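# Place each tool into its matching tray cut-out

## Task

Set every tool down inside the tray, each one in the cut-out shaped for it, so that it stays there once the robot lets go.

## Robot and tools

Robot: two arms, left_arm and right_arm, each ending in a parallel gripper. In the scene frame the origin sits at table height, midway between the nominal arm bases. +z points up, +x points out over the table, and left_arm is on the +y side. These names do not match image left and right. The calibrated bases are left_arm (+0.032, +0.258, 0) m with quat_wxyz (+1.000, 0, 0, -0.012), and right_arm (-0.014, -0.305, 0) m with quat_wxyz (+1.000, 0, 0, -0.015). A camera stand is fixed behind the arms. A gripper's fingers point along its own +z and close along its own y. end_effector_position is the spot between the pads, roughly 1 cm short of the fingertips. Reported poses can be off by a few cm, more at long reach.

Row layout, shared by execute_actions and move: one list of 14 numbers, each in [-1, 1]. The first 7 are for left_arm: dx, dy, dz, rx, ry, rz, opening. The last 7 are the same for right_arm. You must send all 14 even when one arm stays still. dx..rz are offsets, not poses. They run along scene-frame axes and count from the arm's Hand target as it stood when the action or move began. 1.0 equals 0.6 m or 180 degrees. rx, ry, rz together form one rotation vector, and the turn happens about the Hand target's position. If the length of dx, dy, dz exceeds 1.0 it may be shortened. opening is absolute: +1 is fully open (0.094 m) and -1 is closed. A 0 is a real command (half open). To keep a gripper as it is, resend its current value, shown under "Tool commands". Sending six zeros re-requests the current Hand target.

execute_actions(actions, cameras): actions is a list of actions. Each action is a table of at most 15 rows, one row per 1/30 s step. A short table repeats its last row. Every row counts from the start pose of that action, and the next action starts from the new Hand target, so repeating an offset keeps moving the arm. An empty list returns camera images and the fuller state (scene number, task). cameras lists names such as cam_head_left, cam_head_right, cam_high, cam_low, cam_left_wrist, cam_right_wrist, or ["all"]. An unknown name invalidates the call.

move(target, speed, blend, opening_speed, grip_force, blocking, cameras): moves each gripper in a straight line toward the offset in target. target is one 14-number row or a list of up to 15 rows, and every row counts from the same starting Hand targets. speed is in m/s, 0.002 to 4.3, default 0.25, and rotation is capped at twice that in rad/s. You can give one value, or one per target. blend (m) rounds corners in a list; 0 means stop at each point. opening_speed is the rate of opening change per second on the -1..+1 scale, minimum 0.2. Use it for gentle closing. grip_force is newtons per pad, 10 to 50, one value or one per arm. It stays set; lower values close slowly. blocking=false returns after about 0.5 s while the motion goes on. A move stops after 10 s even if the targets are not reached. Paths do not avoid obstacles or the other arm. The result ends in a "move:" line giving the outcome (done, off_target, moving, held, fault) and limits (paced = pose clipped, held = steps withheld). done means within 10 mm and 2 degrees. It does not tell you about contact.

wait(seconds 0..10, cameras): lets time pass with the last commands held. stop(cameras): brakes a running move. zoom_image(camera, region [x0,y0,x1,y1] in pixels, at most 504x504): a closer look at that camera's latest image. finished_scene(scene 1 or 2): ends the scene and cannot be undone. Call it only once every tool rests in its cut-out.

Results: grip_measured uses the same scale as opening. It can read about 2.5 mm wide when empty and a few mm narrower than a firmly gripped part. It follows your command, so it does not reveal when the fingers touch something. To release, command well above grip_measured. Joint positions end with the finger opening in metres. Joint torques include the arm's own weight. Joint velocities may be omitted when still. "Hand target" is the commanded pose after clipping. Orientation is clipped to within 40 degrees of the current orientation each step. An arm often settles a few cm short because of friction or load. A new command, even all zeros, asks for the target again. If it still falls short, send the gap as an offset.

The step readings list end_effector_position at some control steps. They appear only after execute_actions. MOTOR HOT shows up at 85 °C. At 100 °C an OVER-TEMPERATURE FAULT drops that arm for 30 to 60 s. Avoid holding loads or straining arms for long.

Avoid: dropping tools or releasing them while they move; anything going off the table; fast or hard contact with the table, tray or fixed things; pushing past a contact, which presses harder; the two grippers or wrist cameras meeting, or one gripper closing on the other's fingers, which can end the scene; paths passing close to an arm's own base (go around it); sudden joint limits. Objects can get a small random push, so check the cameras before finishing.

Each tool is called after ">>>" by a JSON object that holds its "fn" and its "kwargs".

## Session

>>> {"fn": "execute_actions", "kwargs": {"actions": []}}

Scene clock: 0.00 s.
left_arm: end_effector_position=(+0.0579, -0.0790, +0.1799) grip_measured=+1.000 end_effector_quat_wxyz=(+0.055, +0.765, +0.308, -0.563) | right_arm: end_effector_position=(+0.5348, -0.2186, +0.1670) grip_measured=+1.000 end_effector_quat_wxyz=(+0.075, +0.496, +0.864, -0.044)
Joint positions: left_arm=[-0.969 1.351 0.798 -1.265 1.19 1.551 0.094] | right_arm=[0.239 1.782 1.586 -1.322 0.166 1.246 0.094]
Joint velocities: within noise
Joint torques (N m): no reading
Motor temperatures (°C): left_arm=[21 24 32 20 19 20 23] | right_arm=[21 21 26 21 19 19 21]
Heat: left arm: hottest elbow 32 °C; right arm: hottest elbow 26 °C.
Hand target: left_arm +0.0619, -0.0853, +0.1873; +0.065, +0.768, +0.302, -0.561 | right_arm +0.5426, -0.2170, +0.1793; +0.086, +0.497, +0.863, -0.034
Tool commands: left_gripper/opening=+1.0 right_gripper/opening=+1.0

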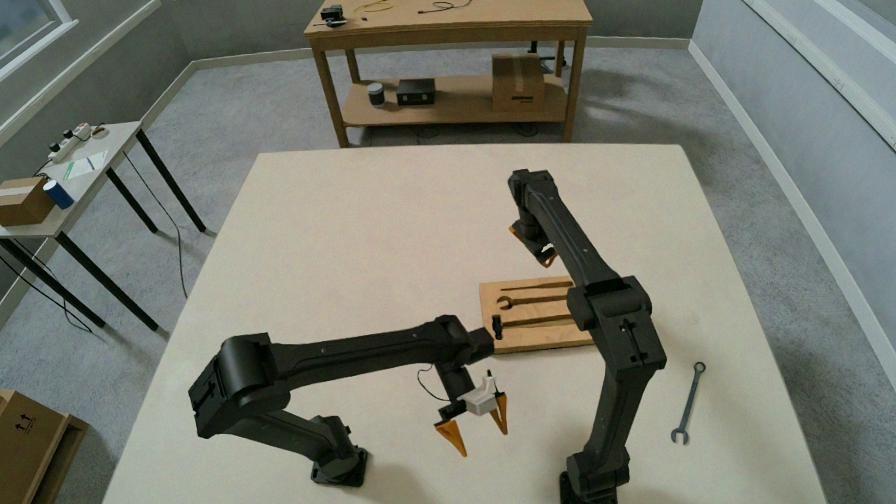

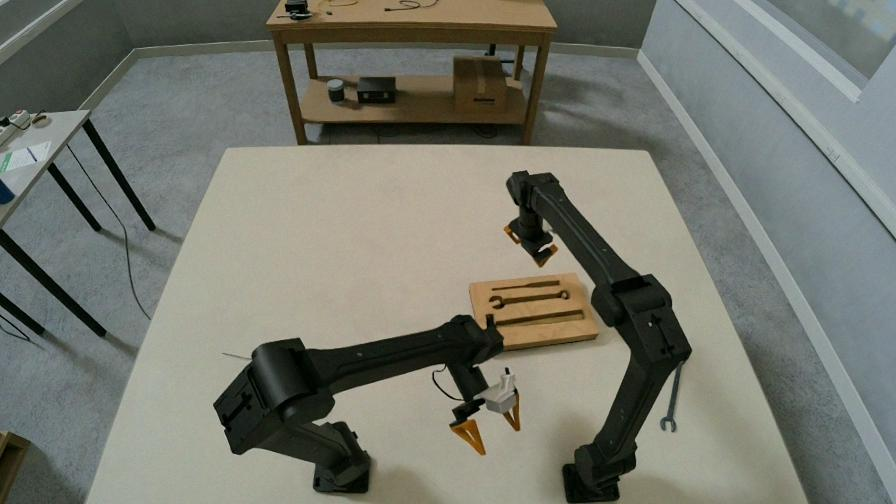

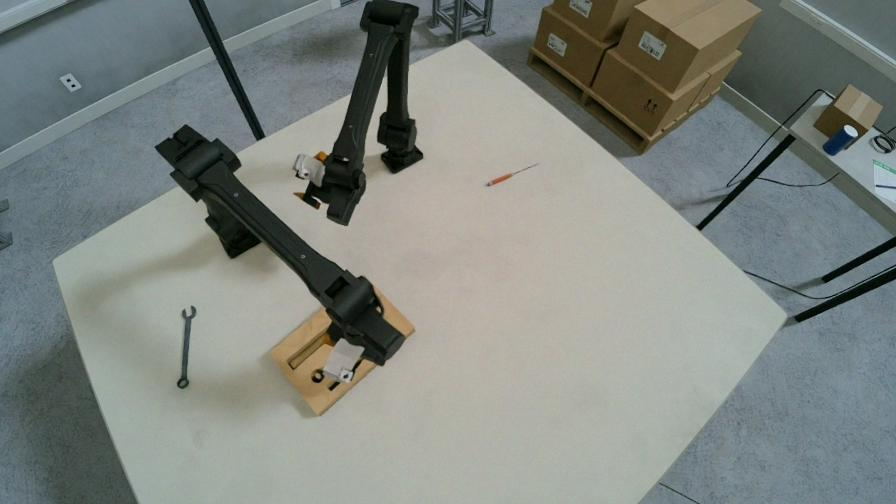

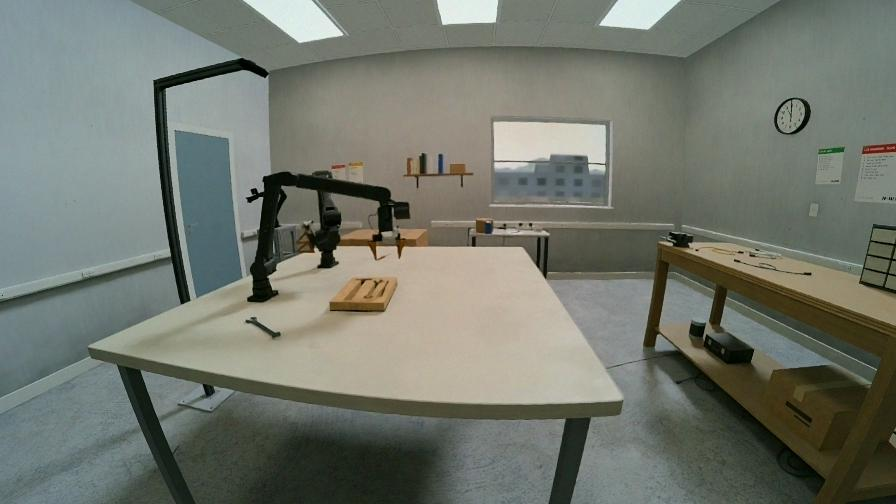

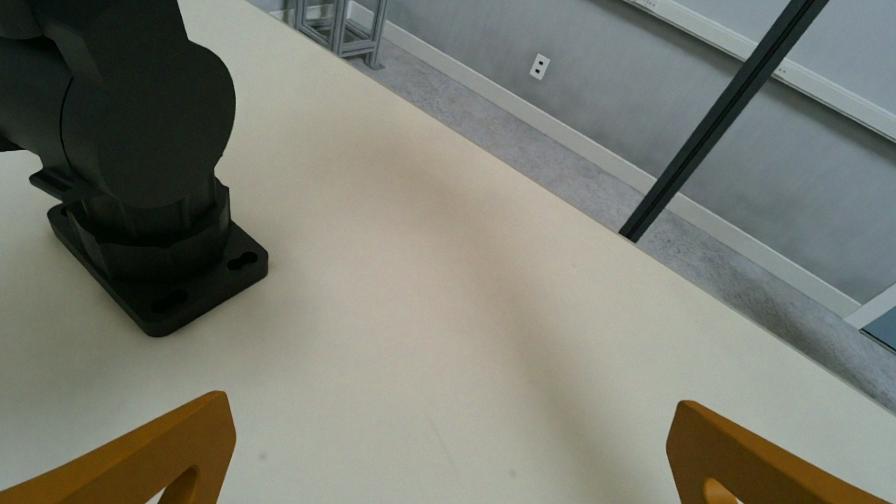

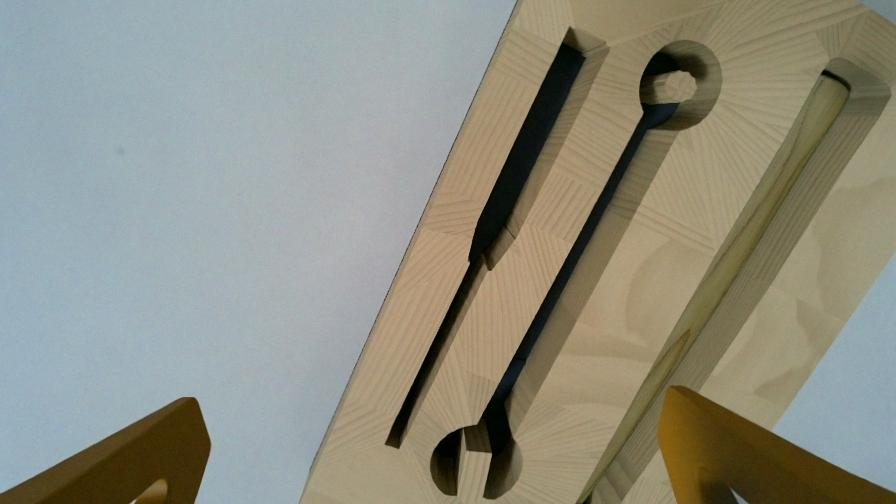

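>>> {"fn": "move", "kwargs": {"target": [[0.48,0.142,0.188,0.162,-0.113,0.131,1, -0.35,-0.3,0.12,0.0135,0.034,0.2,1],[0.397,0.88,0.105,0.3238,-0.2259,0.2623,1, -0.571,-0.505,0.167,0.0227,0.0573,0.331,1]], "blend": [0.05,0], "cameras": ["all"]}}

Scene clock: 46.90 s.
left_arm: end_effector_position=(+0.2998, +0.4422, +0.2564) grip_measured=+1.000 end_effector_quat_wxyz=(+0.001, +0.660, +0.752, +0.004) | right_arm: end_effector_position=(+0.2014, -0.5184, +0.2700) grip_measured=+1.000 end_effector_quat_wxyz=(-0.006, +0.002, +1.000, +0.006)
Joint positions: left_arm=[0.628 1.183 1.176 -1.556 0.001 2.045 0.094] | right_arm=[-0.748 1.142 1.181 -1.626 0.001 -0.775 0.094]
Joint torques (N m): left_arm=[-0.21 -7 7.62 0.39 0.06 0.02] | right_arm=[-0.26 -4.01 9.48 -0.7 -0.06 -0.15]
Motor temperatures (°C): left_arm=[21 25 40 20 20 20 23] | right_arm=[21 24 29 21 19 19 21]
Heat: left arm: hottest elbow 40 °C; right arm: hottest elbow 29 °C.
Hand target: left_arm +0.3002, +0.4427, +0.2501; +0.000, +0.663, +0.749, -0.001 | right_arm +0.2000, -0.5200, +0.2795; +0.000, +0.001, +1.000, +0.000
Off the commanded pose: left_arm 0.006 m, 1 deg | right_arm 0.010 m, 1 deg.
move: done

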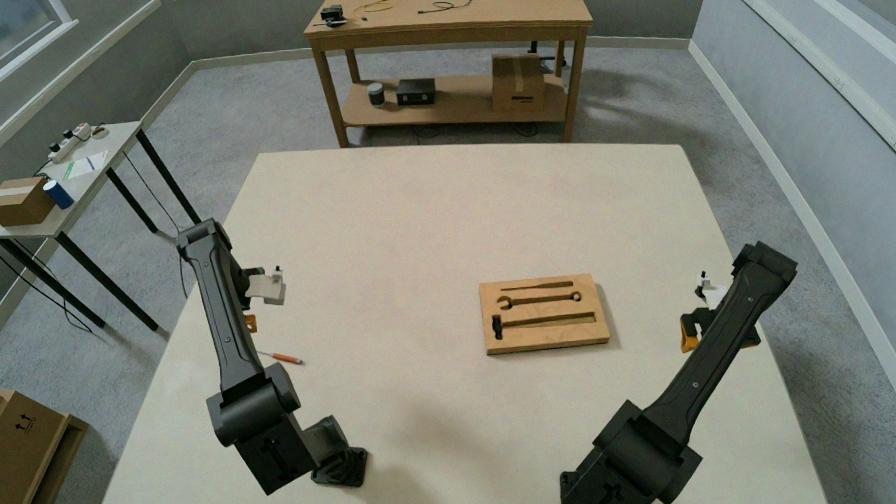

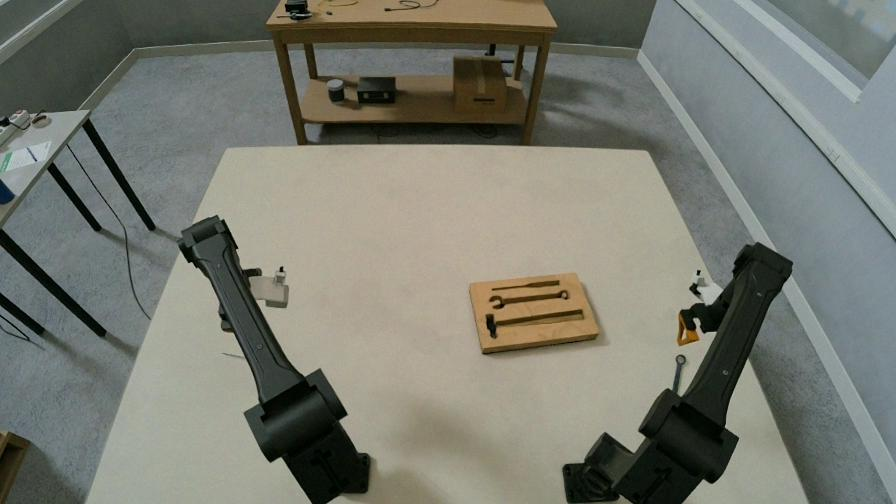

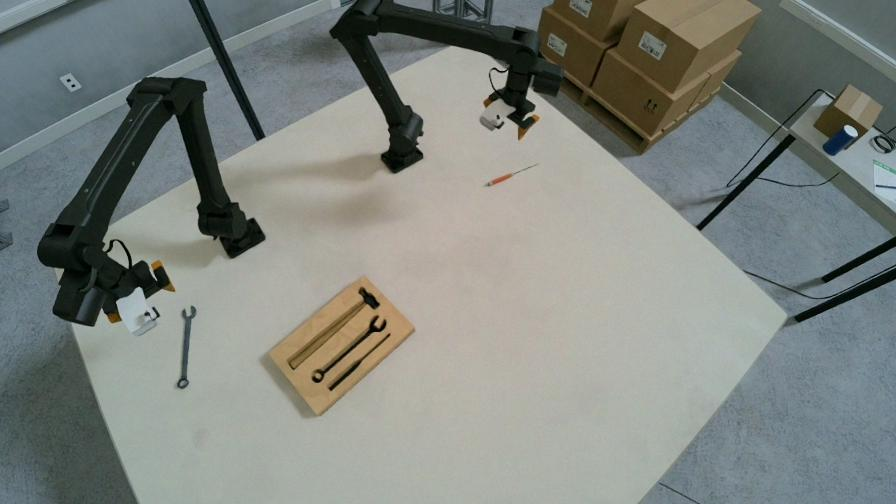

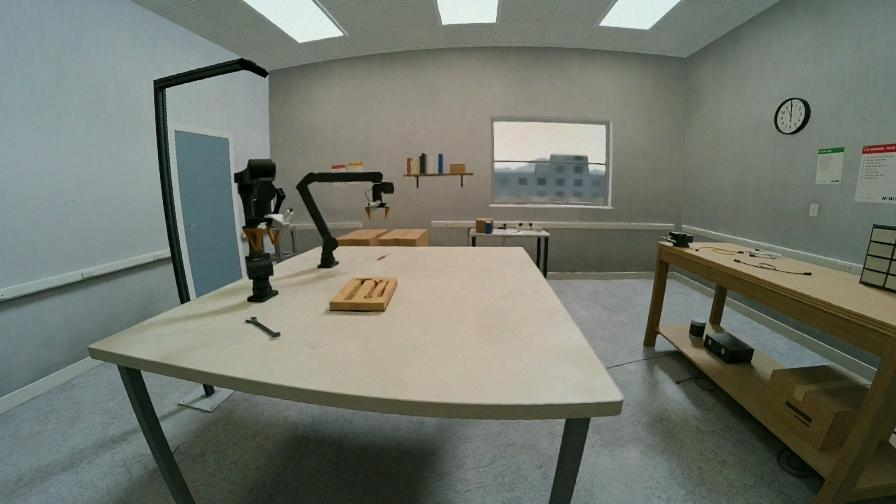

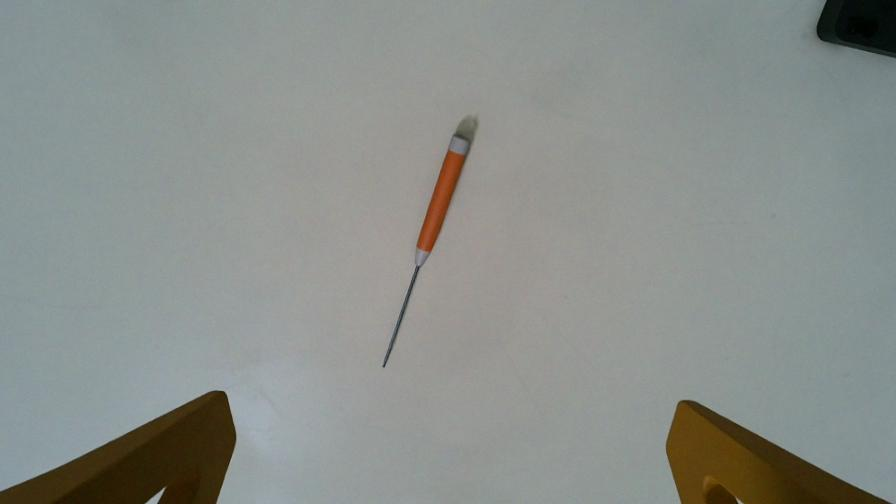

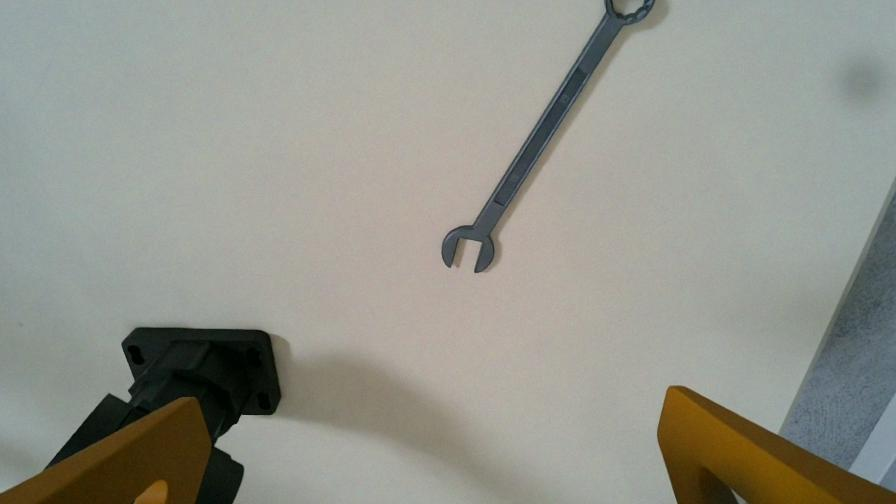

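>>> {"fn": "move", "kwargs": {"target": [-0.0035,0.0455,-0.25,0,0,0.894,0.2, -0.002,-0.108,-0.30,0,0,-0.168,0.2], "cameras": ["cam_left_wrist","cam_right_wrist"], "grip_force": [25,40]}}

Scene clock: 92.73 s.
left_arm: end_effector_position=(+0.3021, +0.4664, +0.1064) grip_measured=+0.202 end_effector_quat_wxyz=(+0.005, -0.619, +0.785, +0.000) | right_arm: end_effector_position=(+0.2021, -0.5823, +0.1048) grip_measured=+0.202 end_effector_quat_wxyz=(+0.001, +0.252, +0.968, -0.001)
Joint positions: left_arm=[0.682 1.316 0.884 -1.129 0 -0.677 0.056] | right_arm=[-0.876 1.35 0.912 -1.129 0.001 -0.397 0.056]
Joint torques (N m): left_arm=[0.97 -7.88 7.08 0.51 -0.14 -0.14] | right_arm=[-0.56 -4.6 6.74 0.2 -0.02 0.01]
Heat: left arm: hottest elbow 38 °C; right arm: hottest elbow 32 °C.
Hand target: left_arm +0.2980, +0.4701, +0.1001; +0.001, -0.629, +0.778, +0.001 | right_arm +0.1987, -0.5848, +0.0996; +0.000, +0.262, +0.965, +0.000
Off the commanded pose: left_arm 0.008 m, 1 deg | right_arm 0.007 m, 1 deg.
grip_force (N): 25, 40
move: done
Images, in order (width x height): cam_left_wrist 896x504, cam_right_wrist 896x504.

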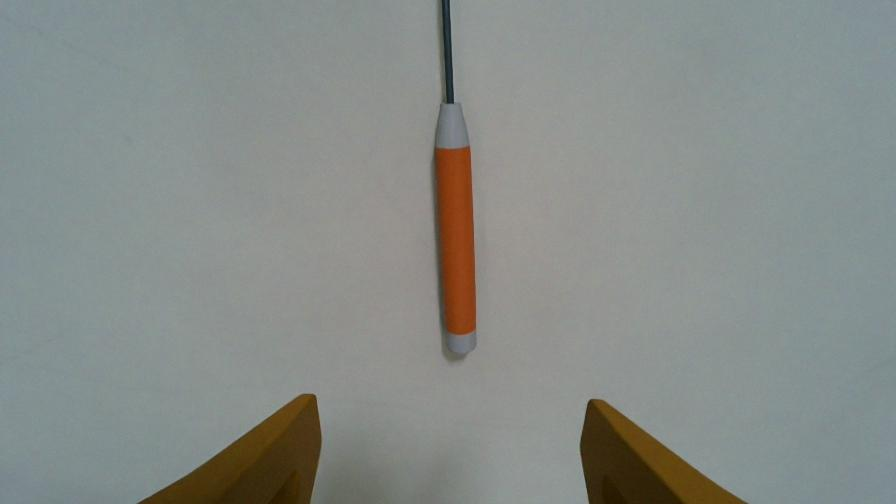

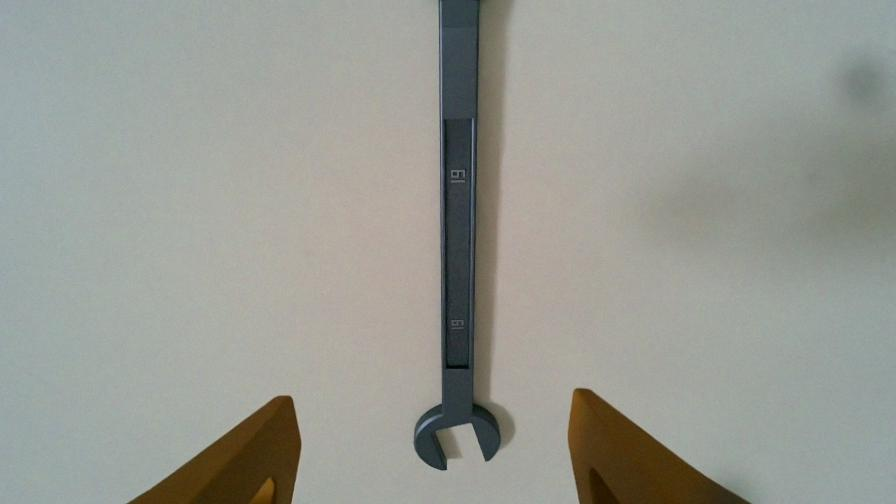

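>>> {"fn": "move", "kwargs": {"target": [0.002,-0.014,-0.115,0,0,0.008,-0.3, -0.0252,-0.0003,-0.115,0,0,0,-0.3], "speed": 0.15, "cameras": ["cam_left_wrist","cam_right_wrist"]}}

Scene clock: 111.97 s.
left_arm: end_effector_position=(+0.2972, +0.4627, +0.0325) grip_measured=-0.298 end_effector_quat_wxyz=(-0.002, -0.638, +0.770, +0.000) | right_arm: end_effector_position=(+0.1856, -0.5815, +0.0317) grip_measured=-0.298 end_effector_quat_wxyz=(-0.003, +0.261, +0.965, +0.002)
Joint positions: left_arm=[0.682 1.428 0.766 -0.913 0 -0.724 0.033] | right_arm=[-0.913 1.447 0.784 -0.916 0.001 -0.416 0.033]
Joint torques (N m): left_arm=[-0.79 -8.88 6.46 0.5 -0.14 -0.15] | right_arm=[-0.62 -5.3 6.22 0.13 -0.03 -0.15]
Heat: left arm: hottest elbow 38 °C; right arm: hottest elbow 31 °C.
Hand target: left_arm +0.2992, +0.4617, +0.0311; +0.001, -0.638, +0.770, +0.001 | right_arm +0.1836, -0.5849, +0.0305; +0.000, +0.262, +0.965, +0.000
Off the commanded pose: left_arm 0.003 m, 0 deg | right_arm 0.004 m, 1 deg.
grip_force (N): 25, 40
move: done
Images, in order (width x height): cam_left_wrist 896x504, cam_right_wrist 896x504.

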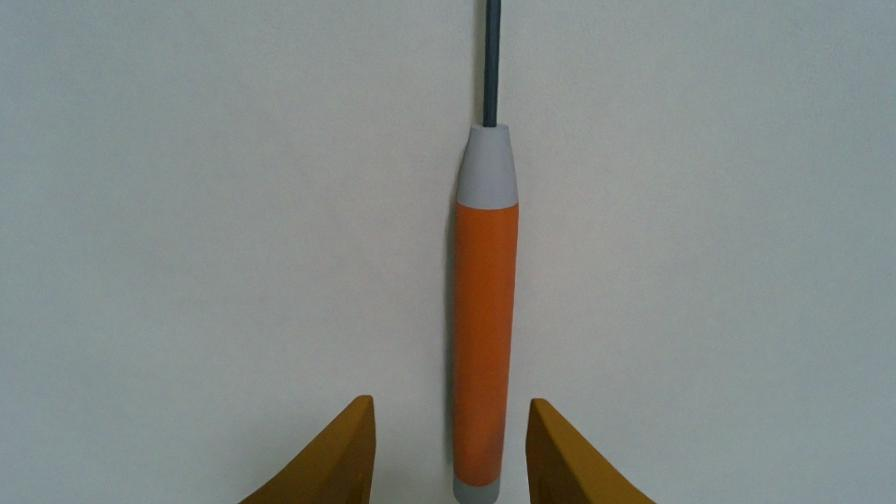

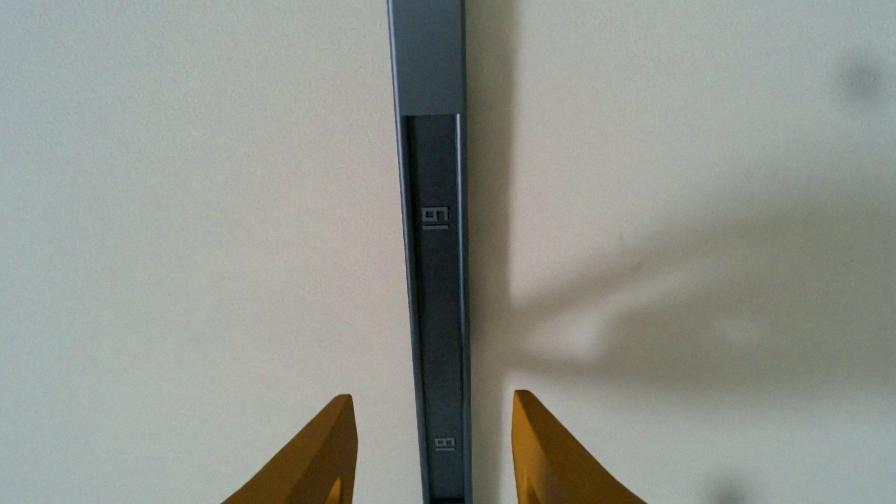

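>>> {"fn": "move", "kwargs": {"target": [0.0127, -0.02, -0.02, 0,0,0,-0.3, 0,0,-0.02,0,0,0.008,-0.3], "speed": 0.1, "cameras": ["cam_left_wrist","cam_right_wrist"]}}

Scene clock: 157.20 s.
left_arm: end_effector_position=(+0.3062, +0.4540, +0.0247) grip_measured=-0.298 end_effector_quat_wxyz=(+0.005, -0.639, +0.769, -0.001) | right_arm: end_effector_position=(+0.1871, -0.5836, +0.0230) grip_measured=-0.298 end_effector_quat_wxyz=(+0.001, +0.249, +0.969, -0.001)
Joint positions: left_arm=[0.646 1.44 0.753 -0.875 0 -0.766 0.033] | right_arm=[-0.913 1.464 0.773 -0.878 0.001 -0.441 0.033]
Joint torques (N m): left_arm=[-1.2 -8.41 6.08 0.51 -0.16 -0.15] | right_arm=[-0.38 -4.84 5.71 0.18 -0.04 -0.14]
Heat: left arm: hottest elbow 37 °C; right arm: hottest elbow 30 °C.
Hand target: left_arm +0.3067, +0.4496, +0.0191; +0.000, -0.638, +0.770, +0.001 | right_arm +0.1836, -0.5849, +0.0185; +0.000, +0.250, +0.968, +0.000
Off the commanded pose: left_arm 0.007 m, 1 deg | right_arm 0.006 m, 0 deg.
grip_force (N): 25, 40
move: done
Images, in order (width x height): cam_left_wrist 896x504, cam_right_wrist 896x504.

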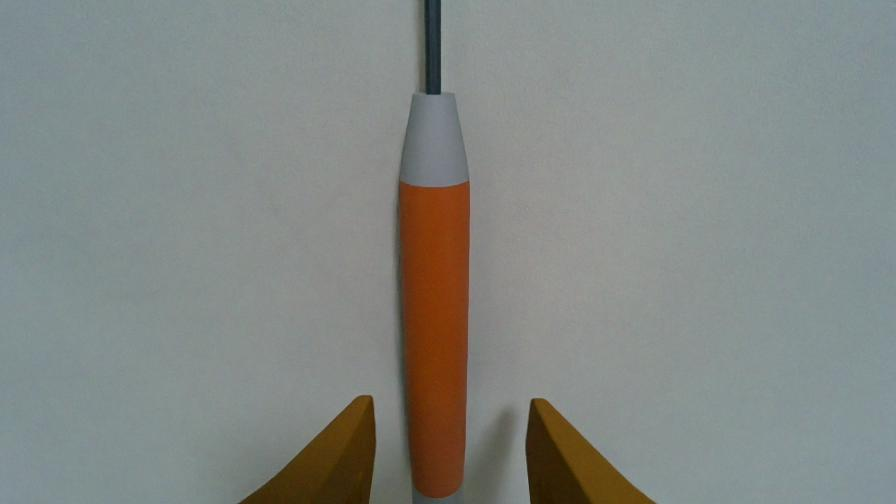

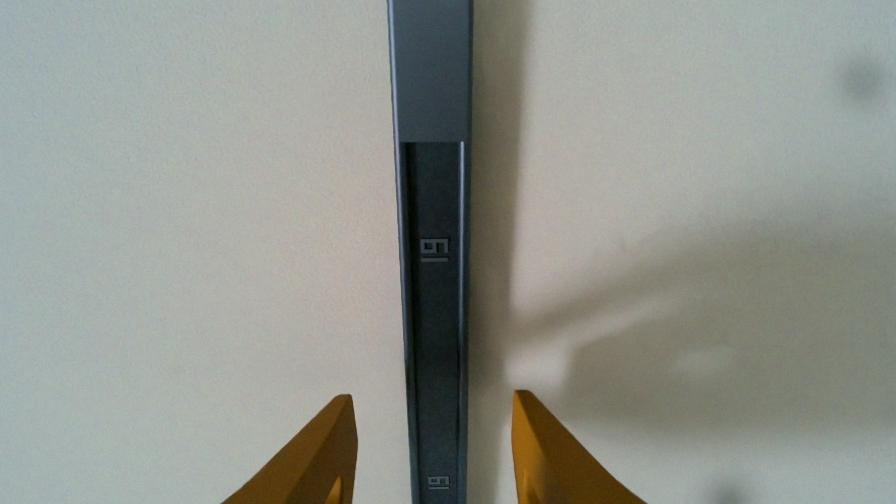

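>>> {"fn": "move", "kwargs": {"target": [[-0.005, 0, -0.022, 0,0,0,-0.3, 0.003,0.003,-0.019,0,0,0,-0.3],[-0.005, 0, -0.022, 0,0,0,-0.9, 0.003,0.003,-0.019,0,0,0,-0.9]], "speed": 0.08, "opening_speed": 0.6, "cameras": ["cam_left_wrist","cam_right_wrist"]}}

Scene clock: 171.57 s.
left_arm: end_effector_position=(+0.3048, +0.4531, +0.0127) grip_measured=-0.724 end_effector_quat_wxyz=(+0.006, -0.640, +0.769, +0.000) | right_arm: end_effector_position=(+0.1875, -0.5840, +0.0125) grip_measured=-0.728 end_effector_quat_wxyz=(+0.002, +0.248, +0.969, -0.002)
Joint positions: left_arm=[0.646 1.46 0.734 -0.833 0 -0.766 0.013] | right_arm=[-0.913 1.485 0.761 -0.841 0 -0.441 0.013]
Joint torques (N m): left_arm=[-0.67 -8.18 5.81 0.61 -0.13 -0.1] | right_arm=[0.03 -4.78 5.5 0.16 -0.01 -0.07]
Heat: left arm: hottest elbow 37 °C; right arm: hottest elbow 30 °C.
Hand target: left_arm +0.3037, +0.4496, +0.0059; +0.000, -0.638, +0.770, +0.000 | right_arm +0.1855, -0.5832, +0.0072; +0.000, +0.250, +0.968, +0.000
Off the commanded pose: left_arm 0.008 m, 1 deg | right_arm 0.006 m, 0 deg.
grip_force (N): 25, 40
move: done
Images, in order (width x height): cam_left_wrist 896x504, cam_right_wrist 896x504.

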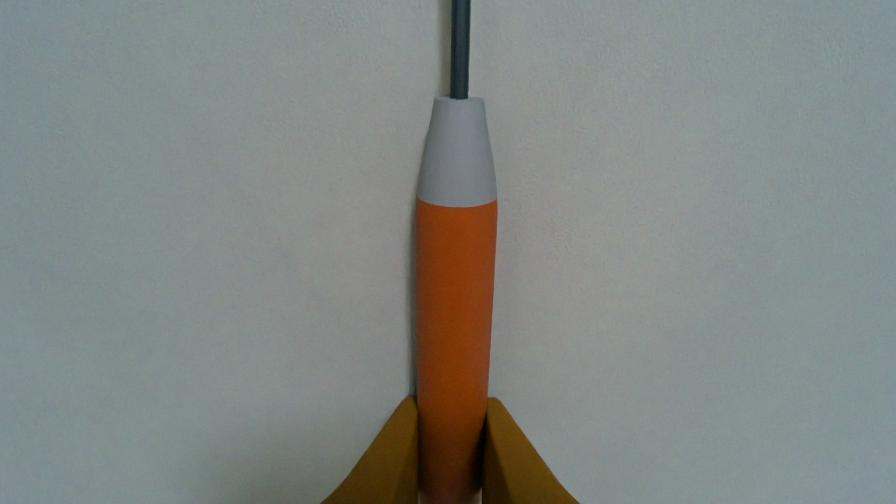

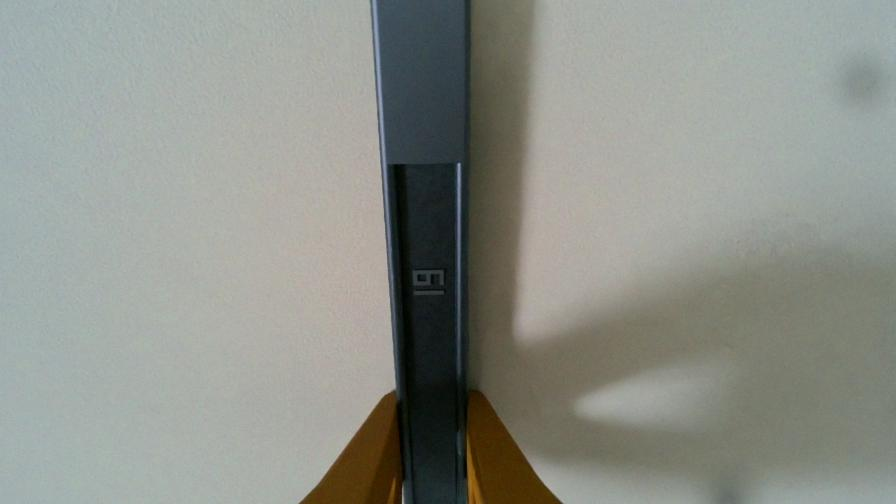

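>>> {"fn": "move", "kwargs": {"target": [[0,0,0.13,0,0,0,-0.9,0,0,0.2,0,0,0,-0.9],[0.127,-0.4993,0.13,0,0,0.093,-0.9,0.474,0.639,0.25,0,0,-0.3056,-0.9]], "speed": 0.25, "blend": [0.04,0], "cameras": ["all"]}}

Scene clock: 196.80 s.
left_arm: end_effector_position=(+0.3584, +0.1579, +0.0703) grip_measured=-0.725 end_effector_quat_wxyz=(+0.010, +0.742, -0.670, -0.018) | right_arm: end_effector_position=(+0.4501, -0.2031, +0.1341) grip_measured=-0.728 end_effector_quat_wxyz=(-0.016, +0.665, +0.747, -0.021)
Joint positions: left_arm=[-0.271 1.401 0.859 -1.07 0.002 -1.967 0.013] | right_arm=[0.246 1.667 1.349 -1.306 -0.002 1.671 0.013]
Joint torques (N m): left_arm=[-0.67 -8.47 10.67 -0.1 -0.22 -0.18] | right_arm=[0.21 -9.52 12.4 -0.81 0.16 0.05]
Heat: left arm: hottest elbow 37 °C; right arm: hottest elbow 30 °C.
Hand target: left_arm +0.3799, +0.1500, +0.0838; +0.000, +0.744, -0.669, -0.001 | right_arm +0.4699, -0.1999, +0.1571; +0.000, +0.669, +0.743, +0.000
Off the commanded pose: left_arm 0.027 m, 2 deg | right_arm 0.031 m, 3 deg.
grip_force (N): 25, 40
move: off_target (left_arm, right_arm)

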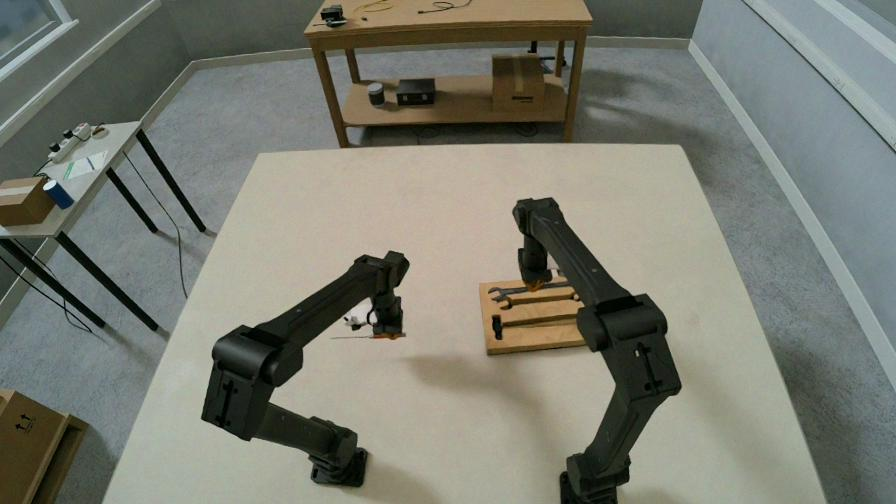

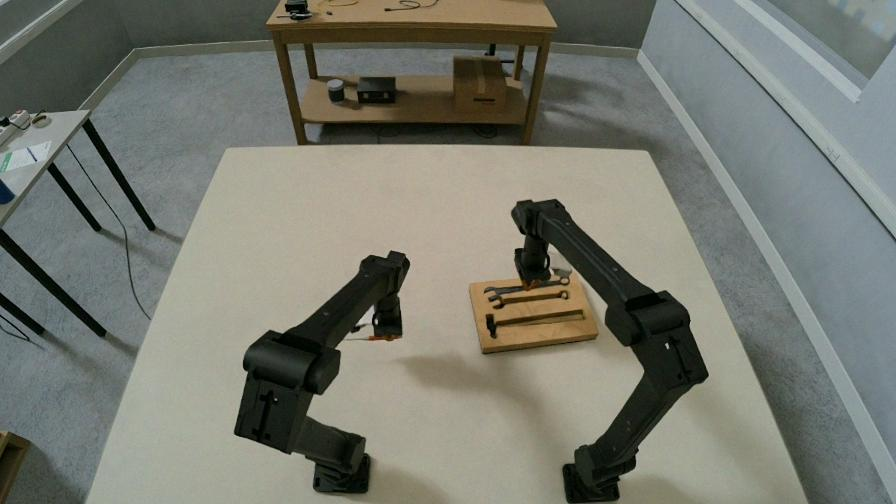

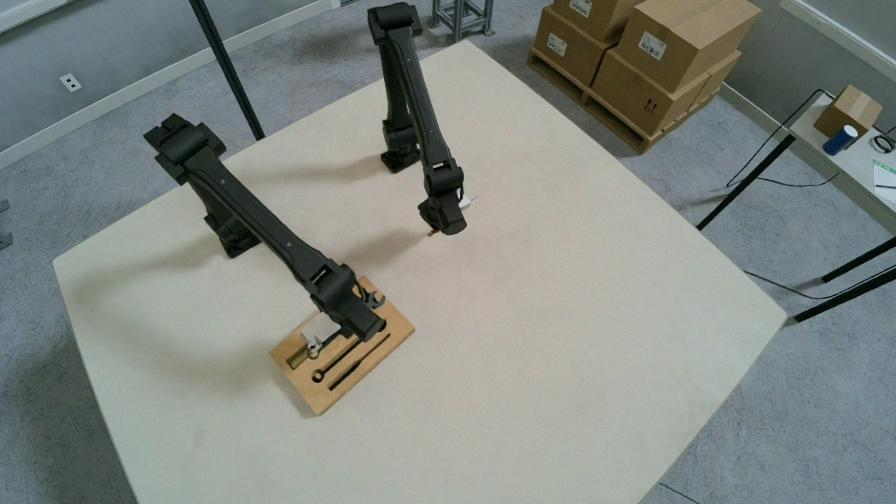

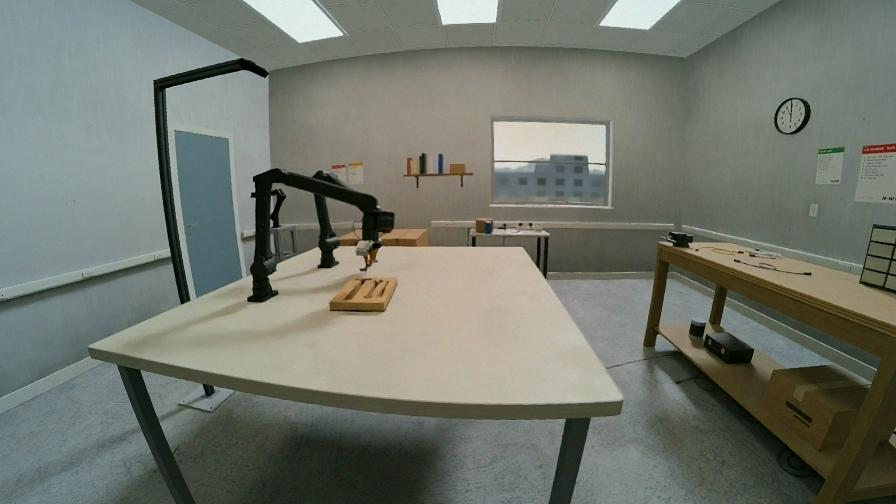

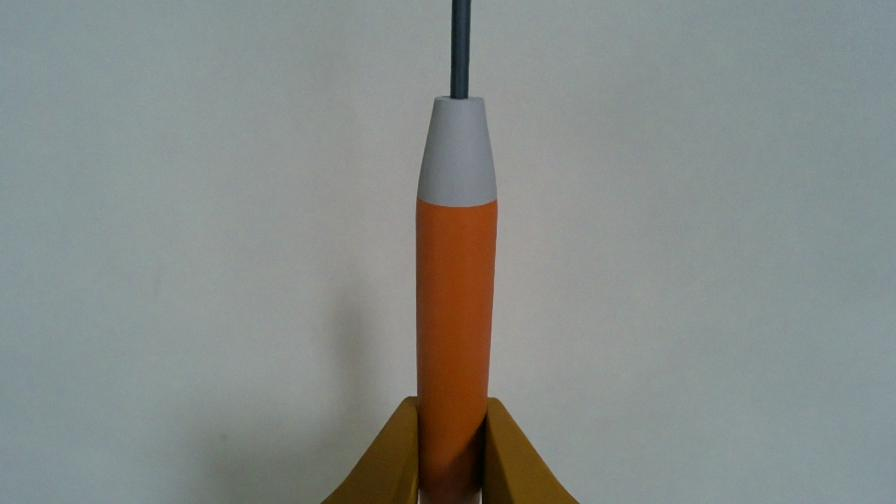

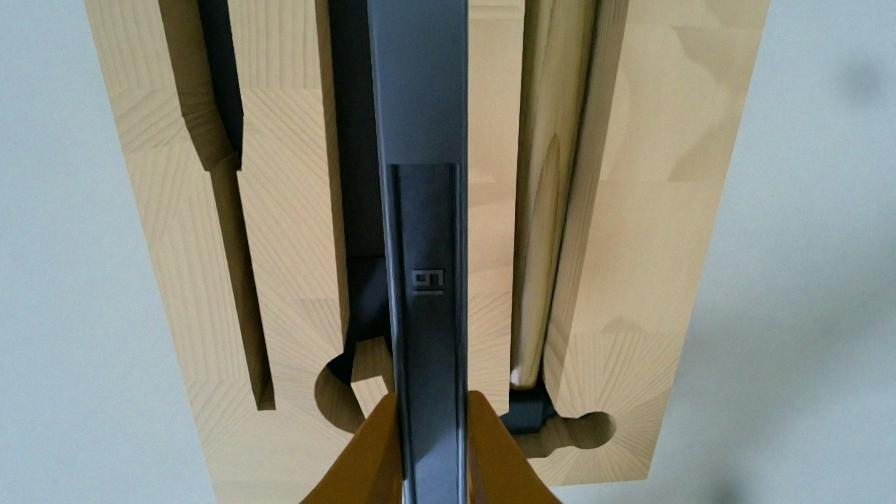

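>>> {"fn": "move", "kwargs": {"target": [[0,0,-0.09,0,0,0,-0.9,0.05,-0.028,-0.04,0,0,-0.01,-0.9],[0,0,-0.115,0,0,0,-0.9,0.05,-0.028,-0.062,0,0,-0.01,-0.9]], "speed": 0.15, "cameras": ["cam_head_right","cam_high","cam_left_wrist","cam_right_wrist"]}}

>>> {"fn": "zoom_image", "kwargs": {"camera": "cam_head_right", "region": [440, 220, 640, 370]}}

>>> {"fn": "zoom_image", "kwargs": {"camera": "cam_high", "region": [260, 260, 430, 420]}}

Scene clock: 240.03 s.
left_arm: end_effector_position=(+0.3816, +0.1510, +0.0191) grip_measured=-0.725 end_effector_quat_wxyz=(+0.000, +0.742, -0.670, +0.002) | right_arm: end_effector_position=(+0.4802, -0.2169, +0.1067) grip_measured=-0.728 end_effector_quat_wxyz=(-0.015, +0.679, +0.733, -0.020)
Joint positions: left_arm=[-0.271 1.524 0.828 -0.871 0.002 -1.968 0.013] | right_arm=[0.207 1.755 1.391 -1.257 0 1.671 0.013]
Joint torques (N m): left_arm=[-0.62 -9.58 6.08 0.42 -0.21 -0.15] | right_arm=[-0.21 -9.99 10.78 0.01 0.11 -0.11]
Motor temperatures (°C): left_arm=[21 26 47 20 19 20 23] | right_arm=[21 25 34 21 19 19 23]
Heat: left arm: hottest elbow 47 °C; right arm: hottest elbow 34 °C.
Hand target: left_arm +0.3799, +0.1499, +0.0148; +0.000, +0.744, -0.669, -0.001 | right_arm +0.4999, -0.2167, +0.1200; +0.000, +0.680, +0.733, +0.000
Off the commanded pose: left_arm 0.005 m, 0 deg | right_arm 0.024 m, 3 deg.
grip_force (N): 25, 40
move: off_target (right_arm)
Images, in order (width x height): cam_head_right 896x504, cam_high 896x504, cam_left_wrist 896x504, cam_right_wrist 896x504.

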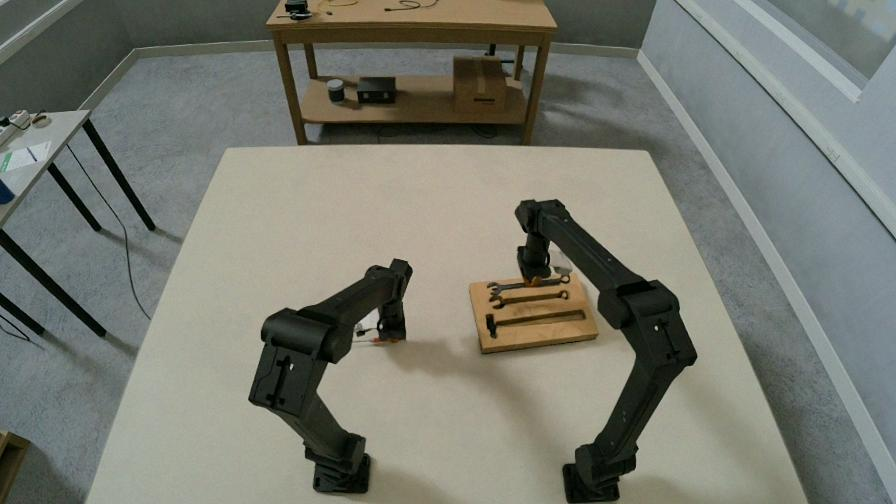

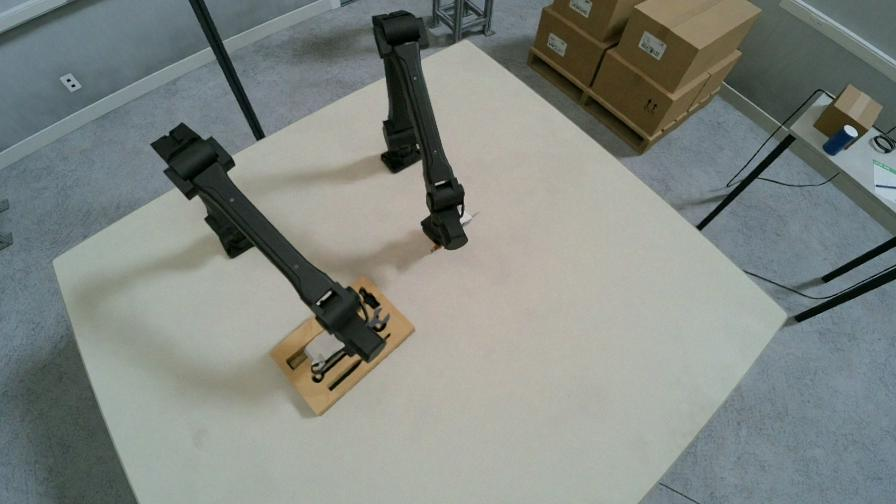

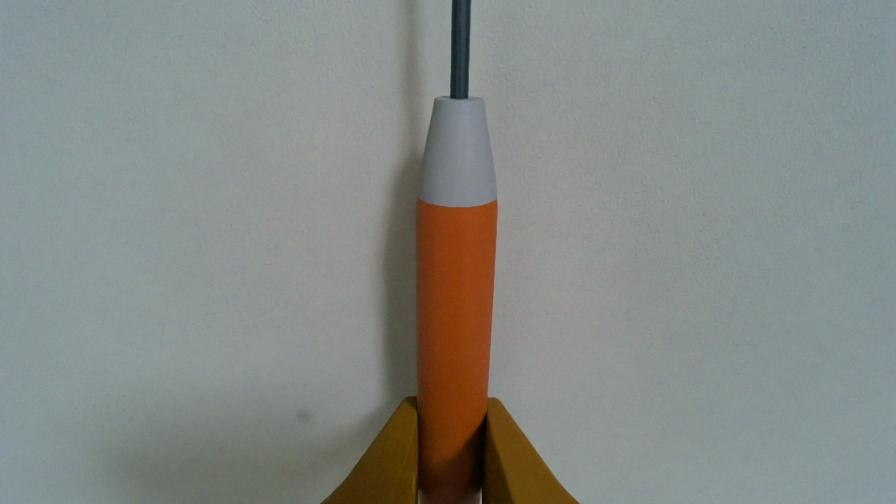

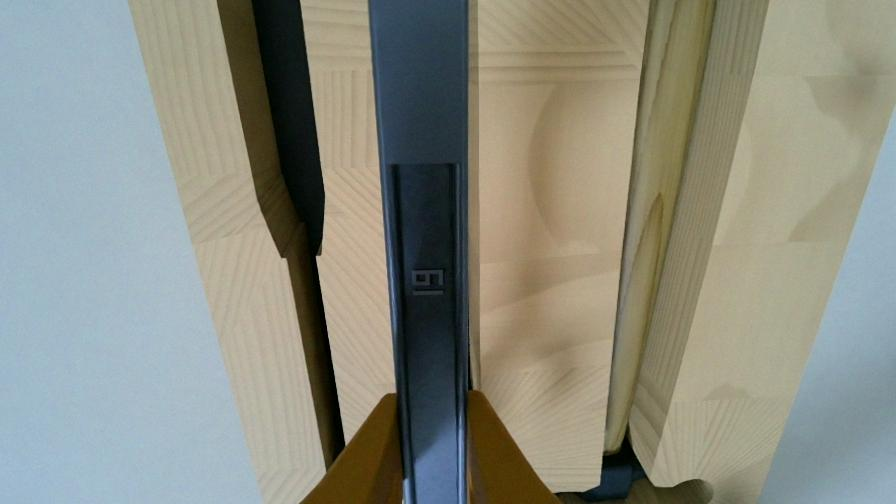

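Scaled by 2.520 from the camera's 896x504 image, which has a finer 1280x720 frame.

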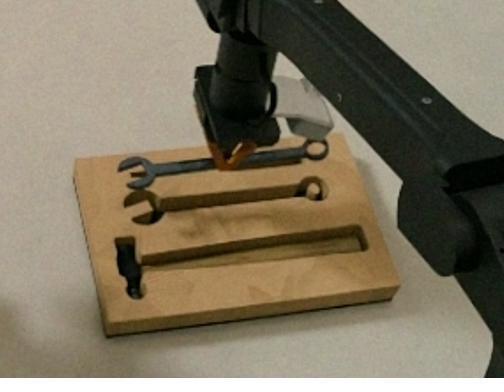

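Scaled by 2.965 from the camera's 896x504 image, which has a finer 1280x720 frame.

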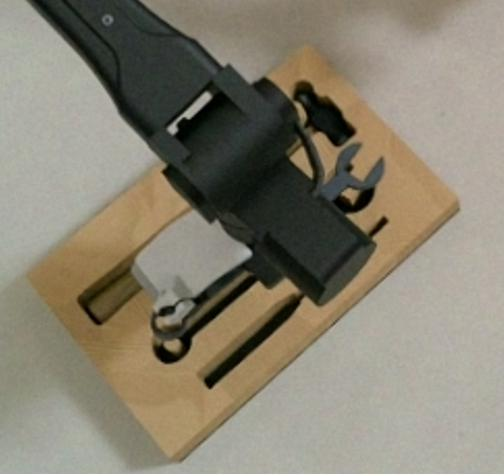

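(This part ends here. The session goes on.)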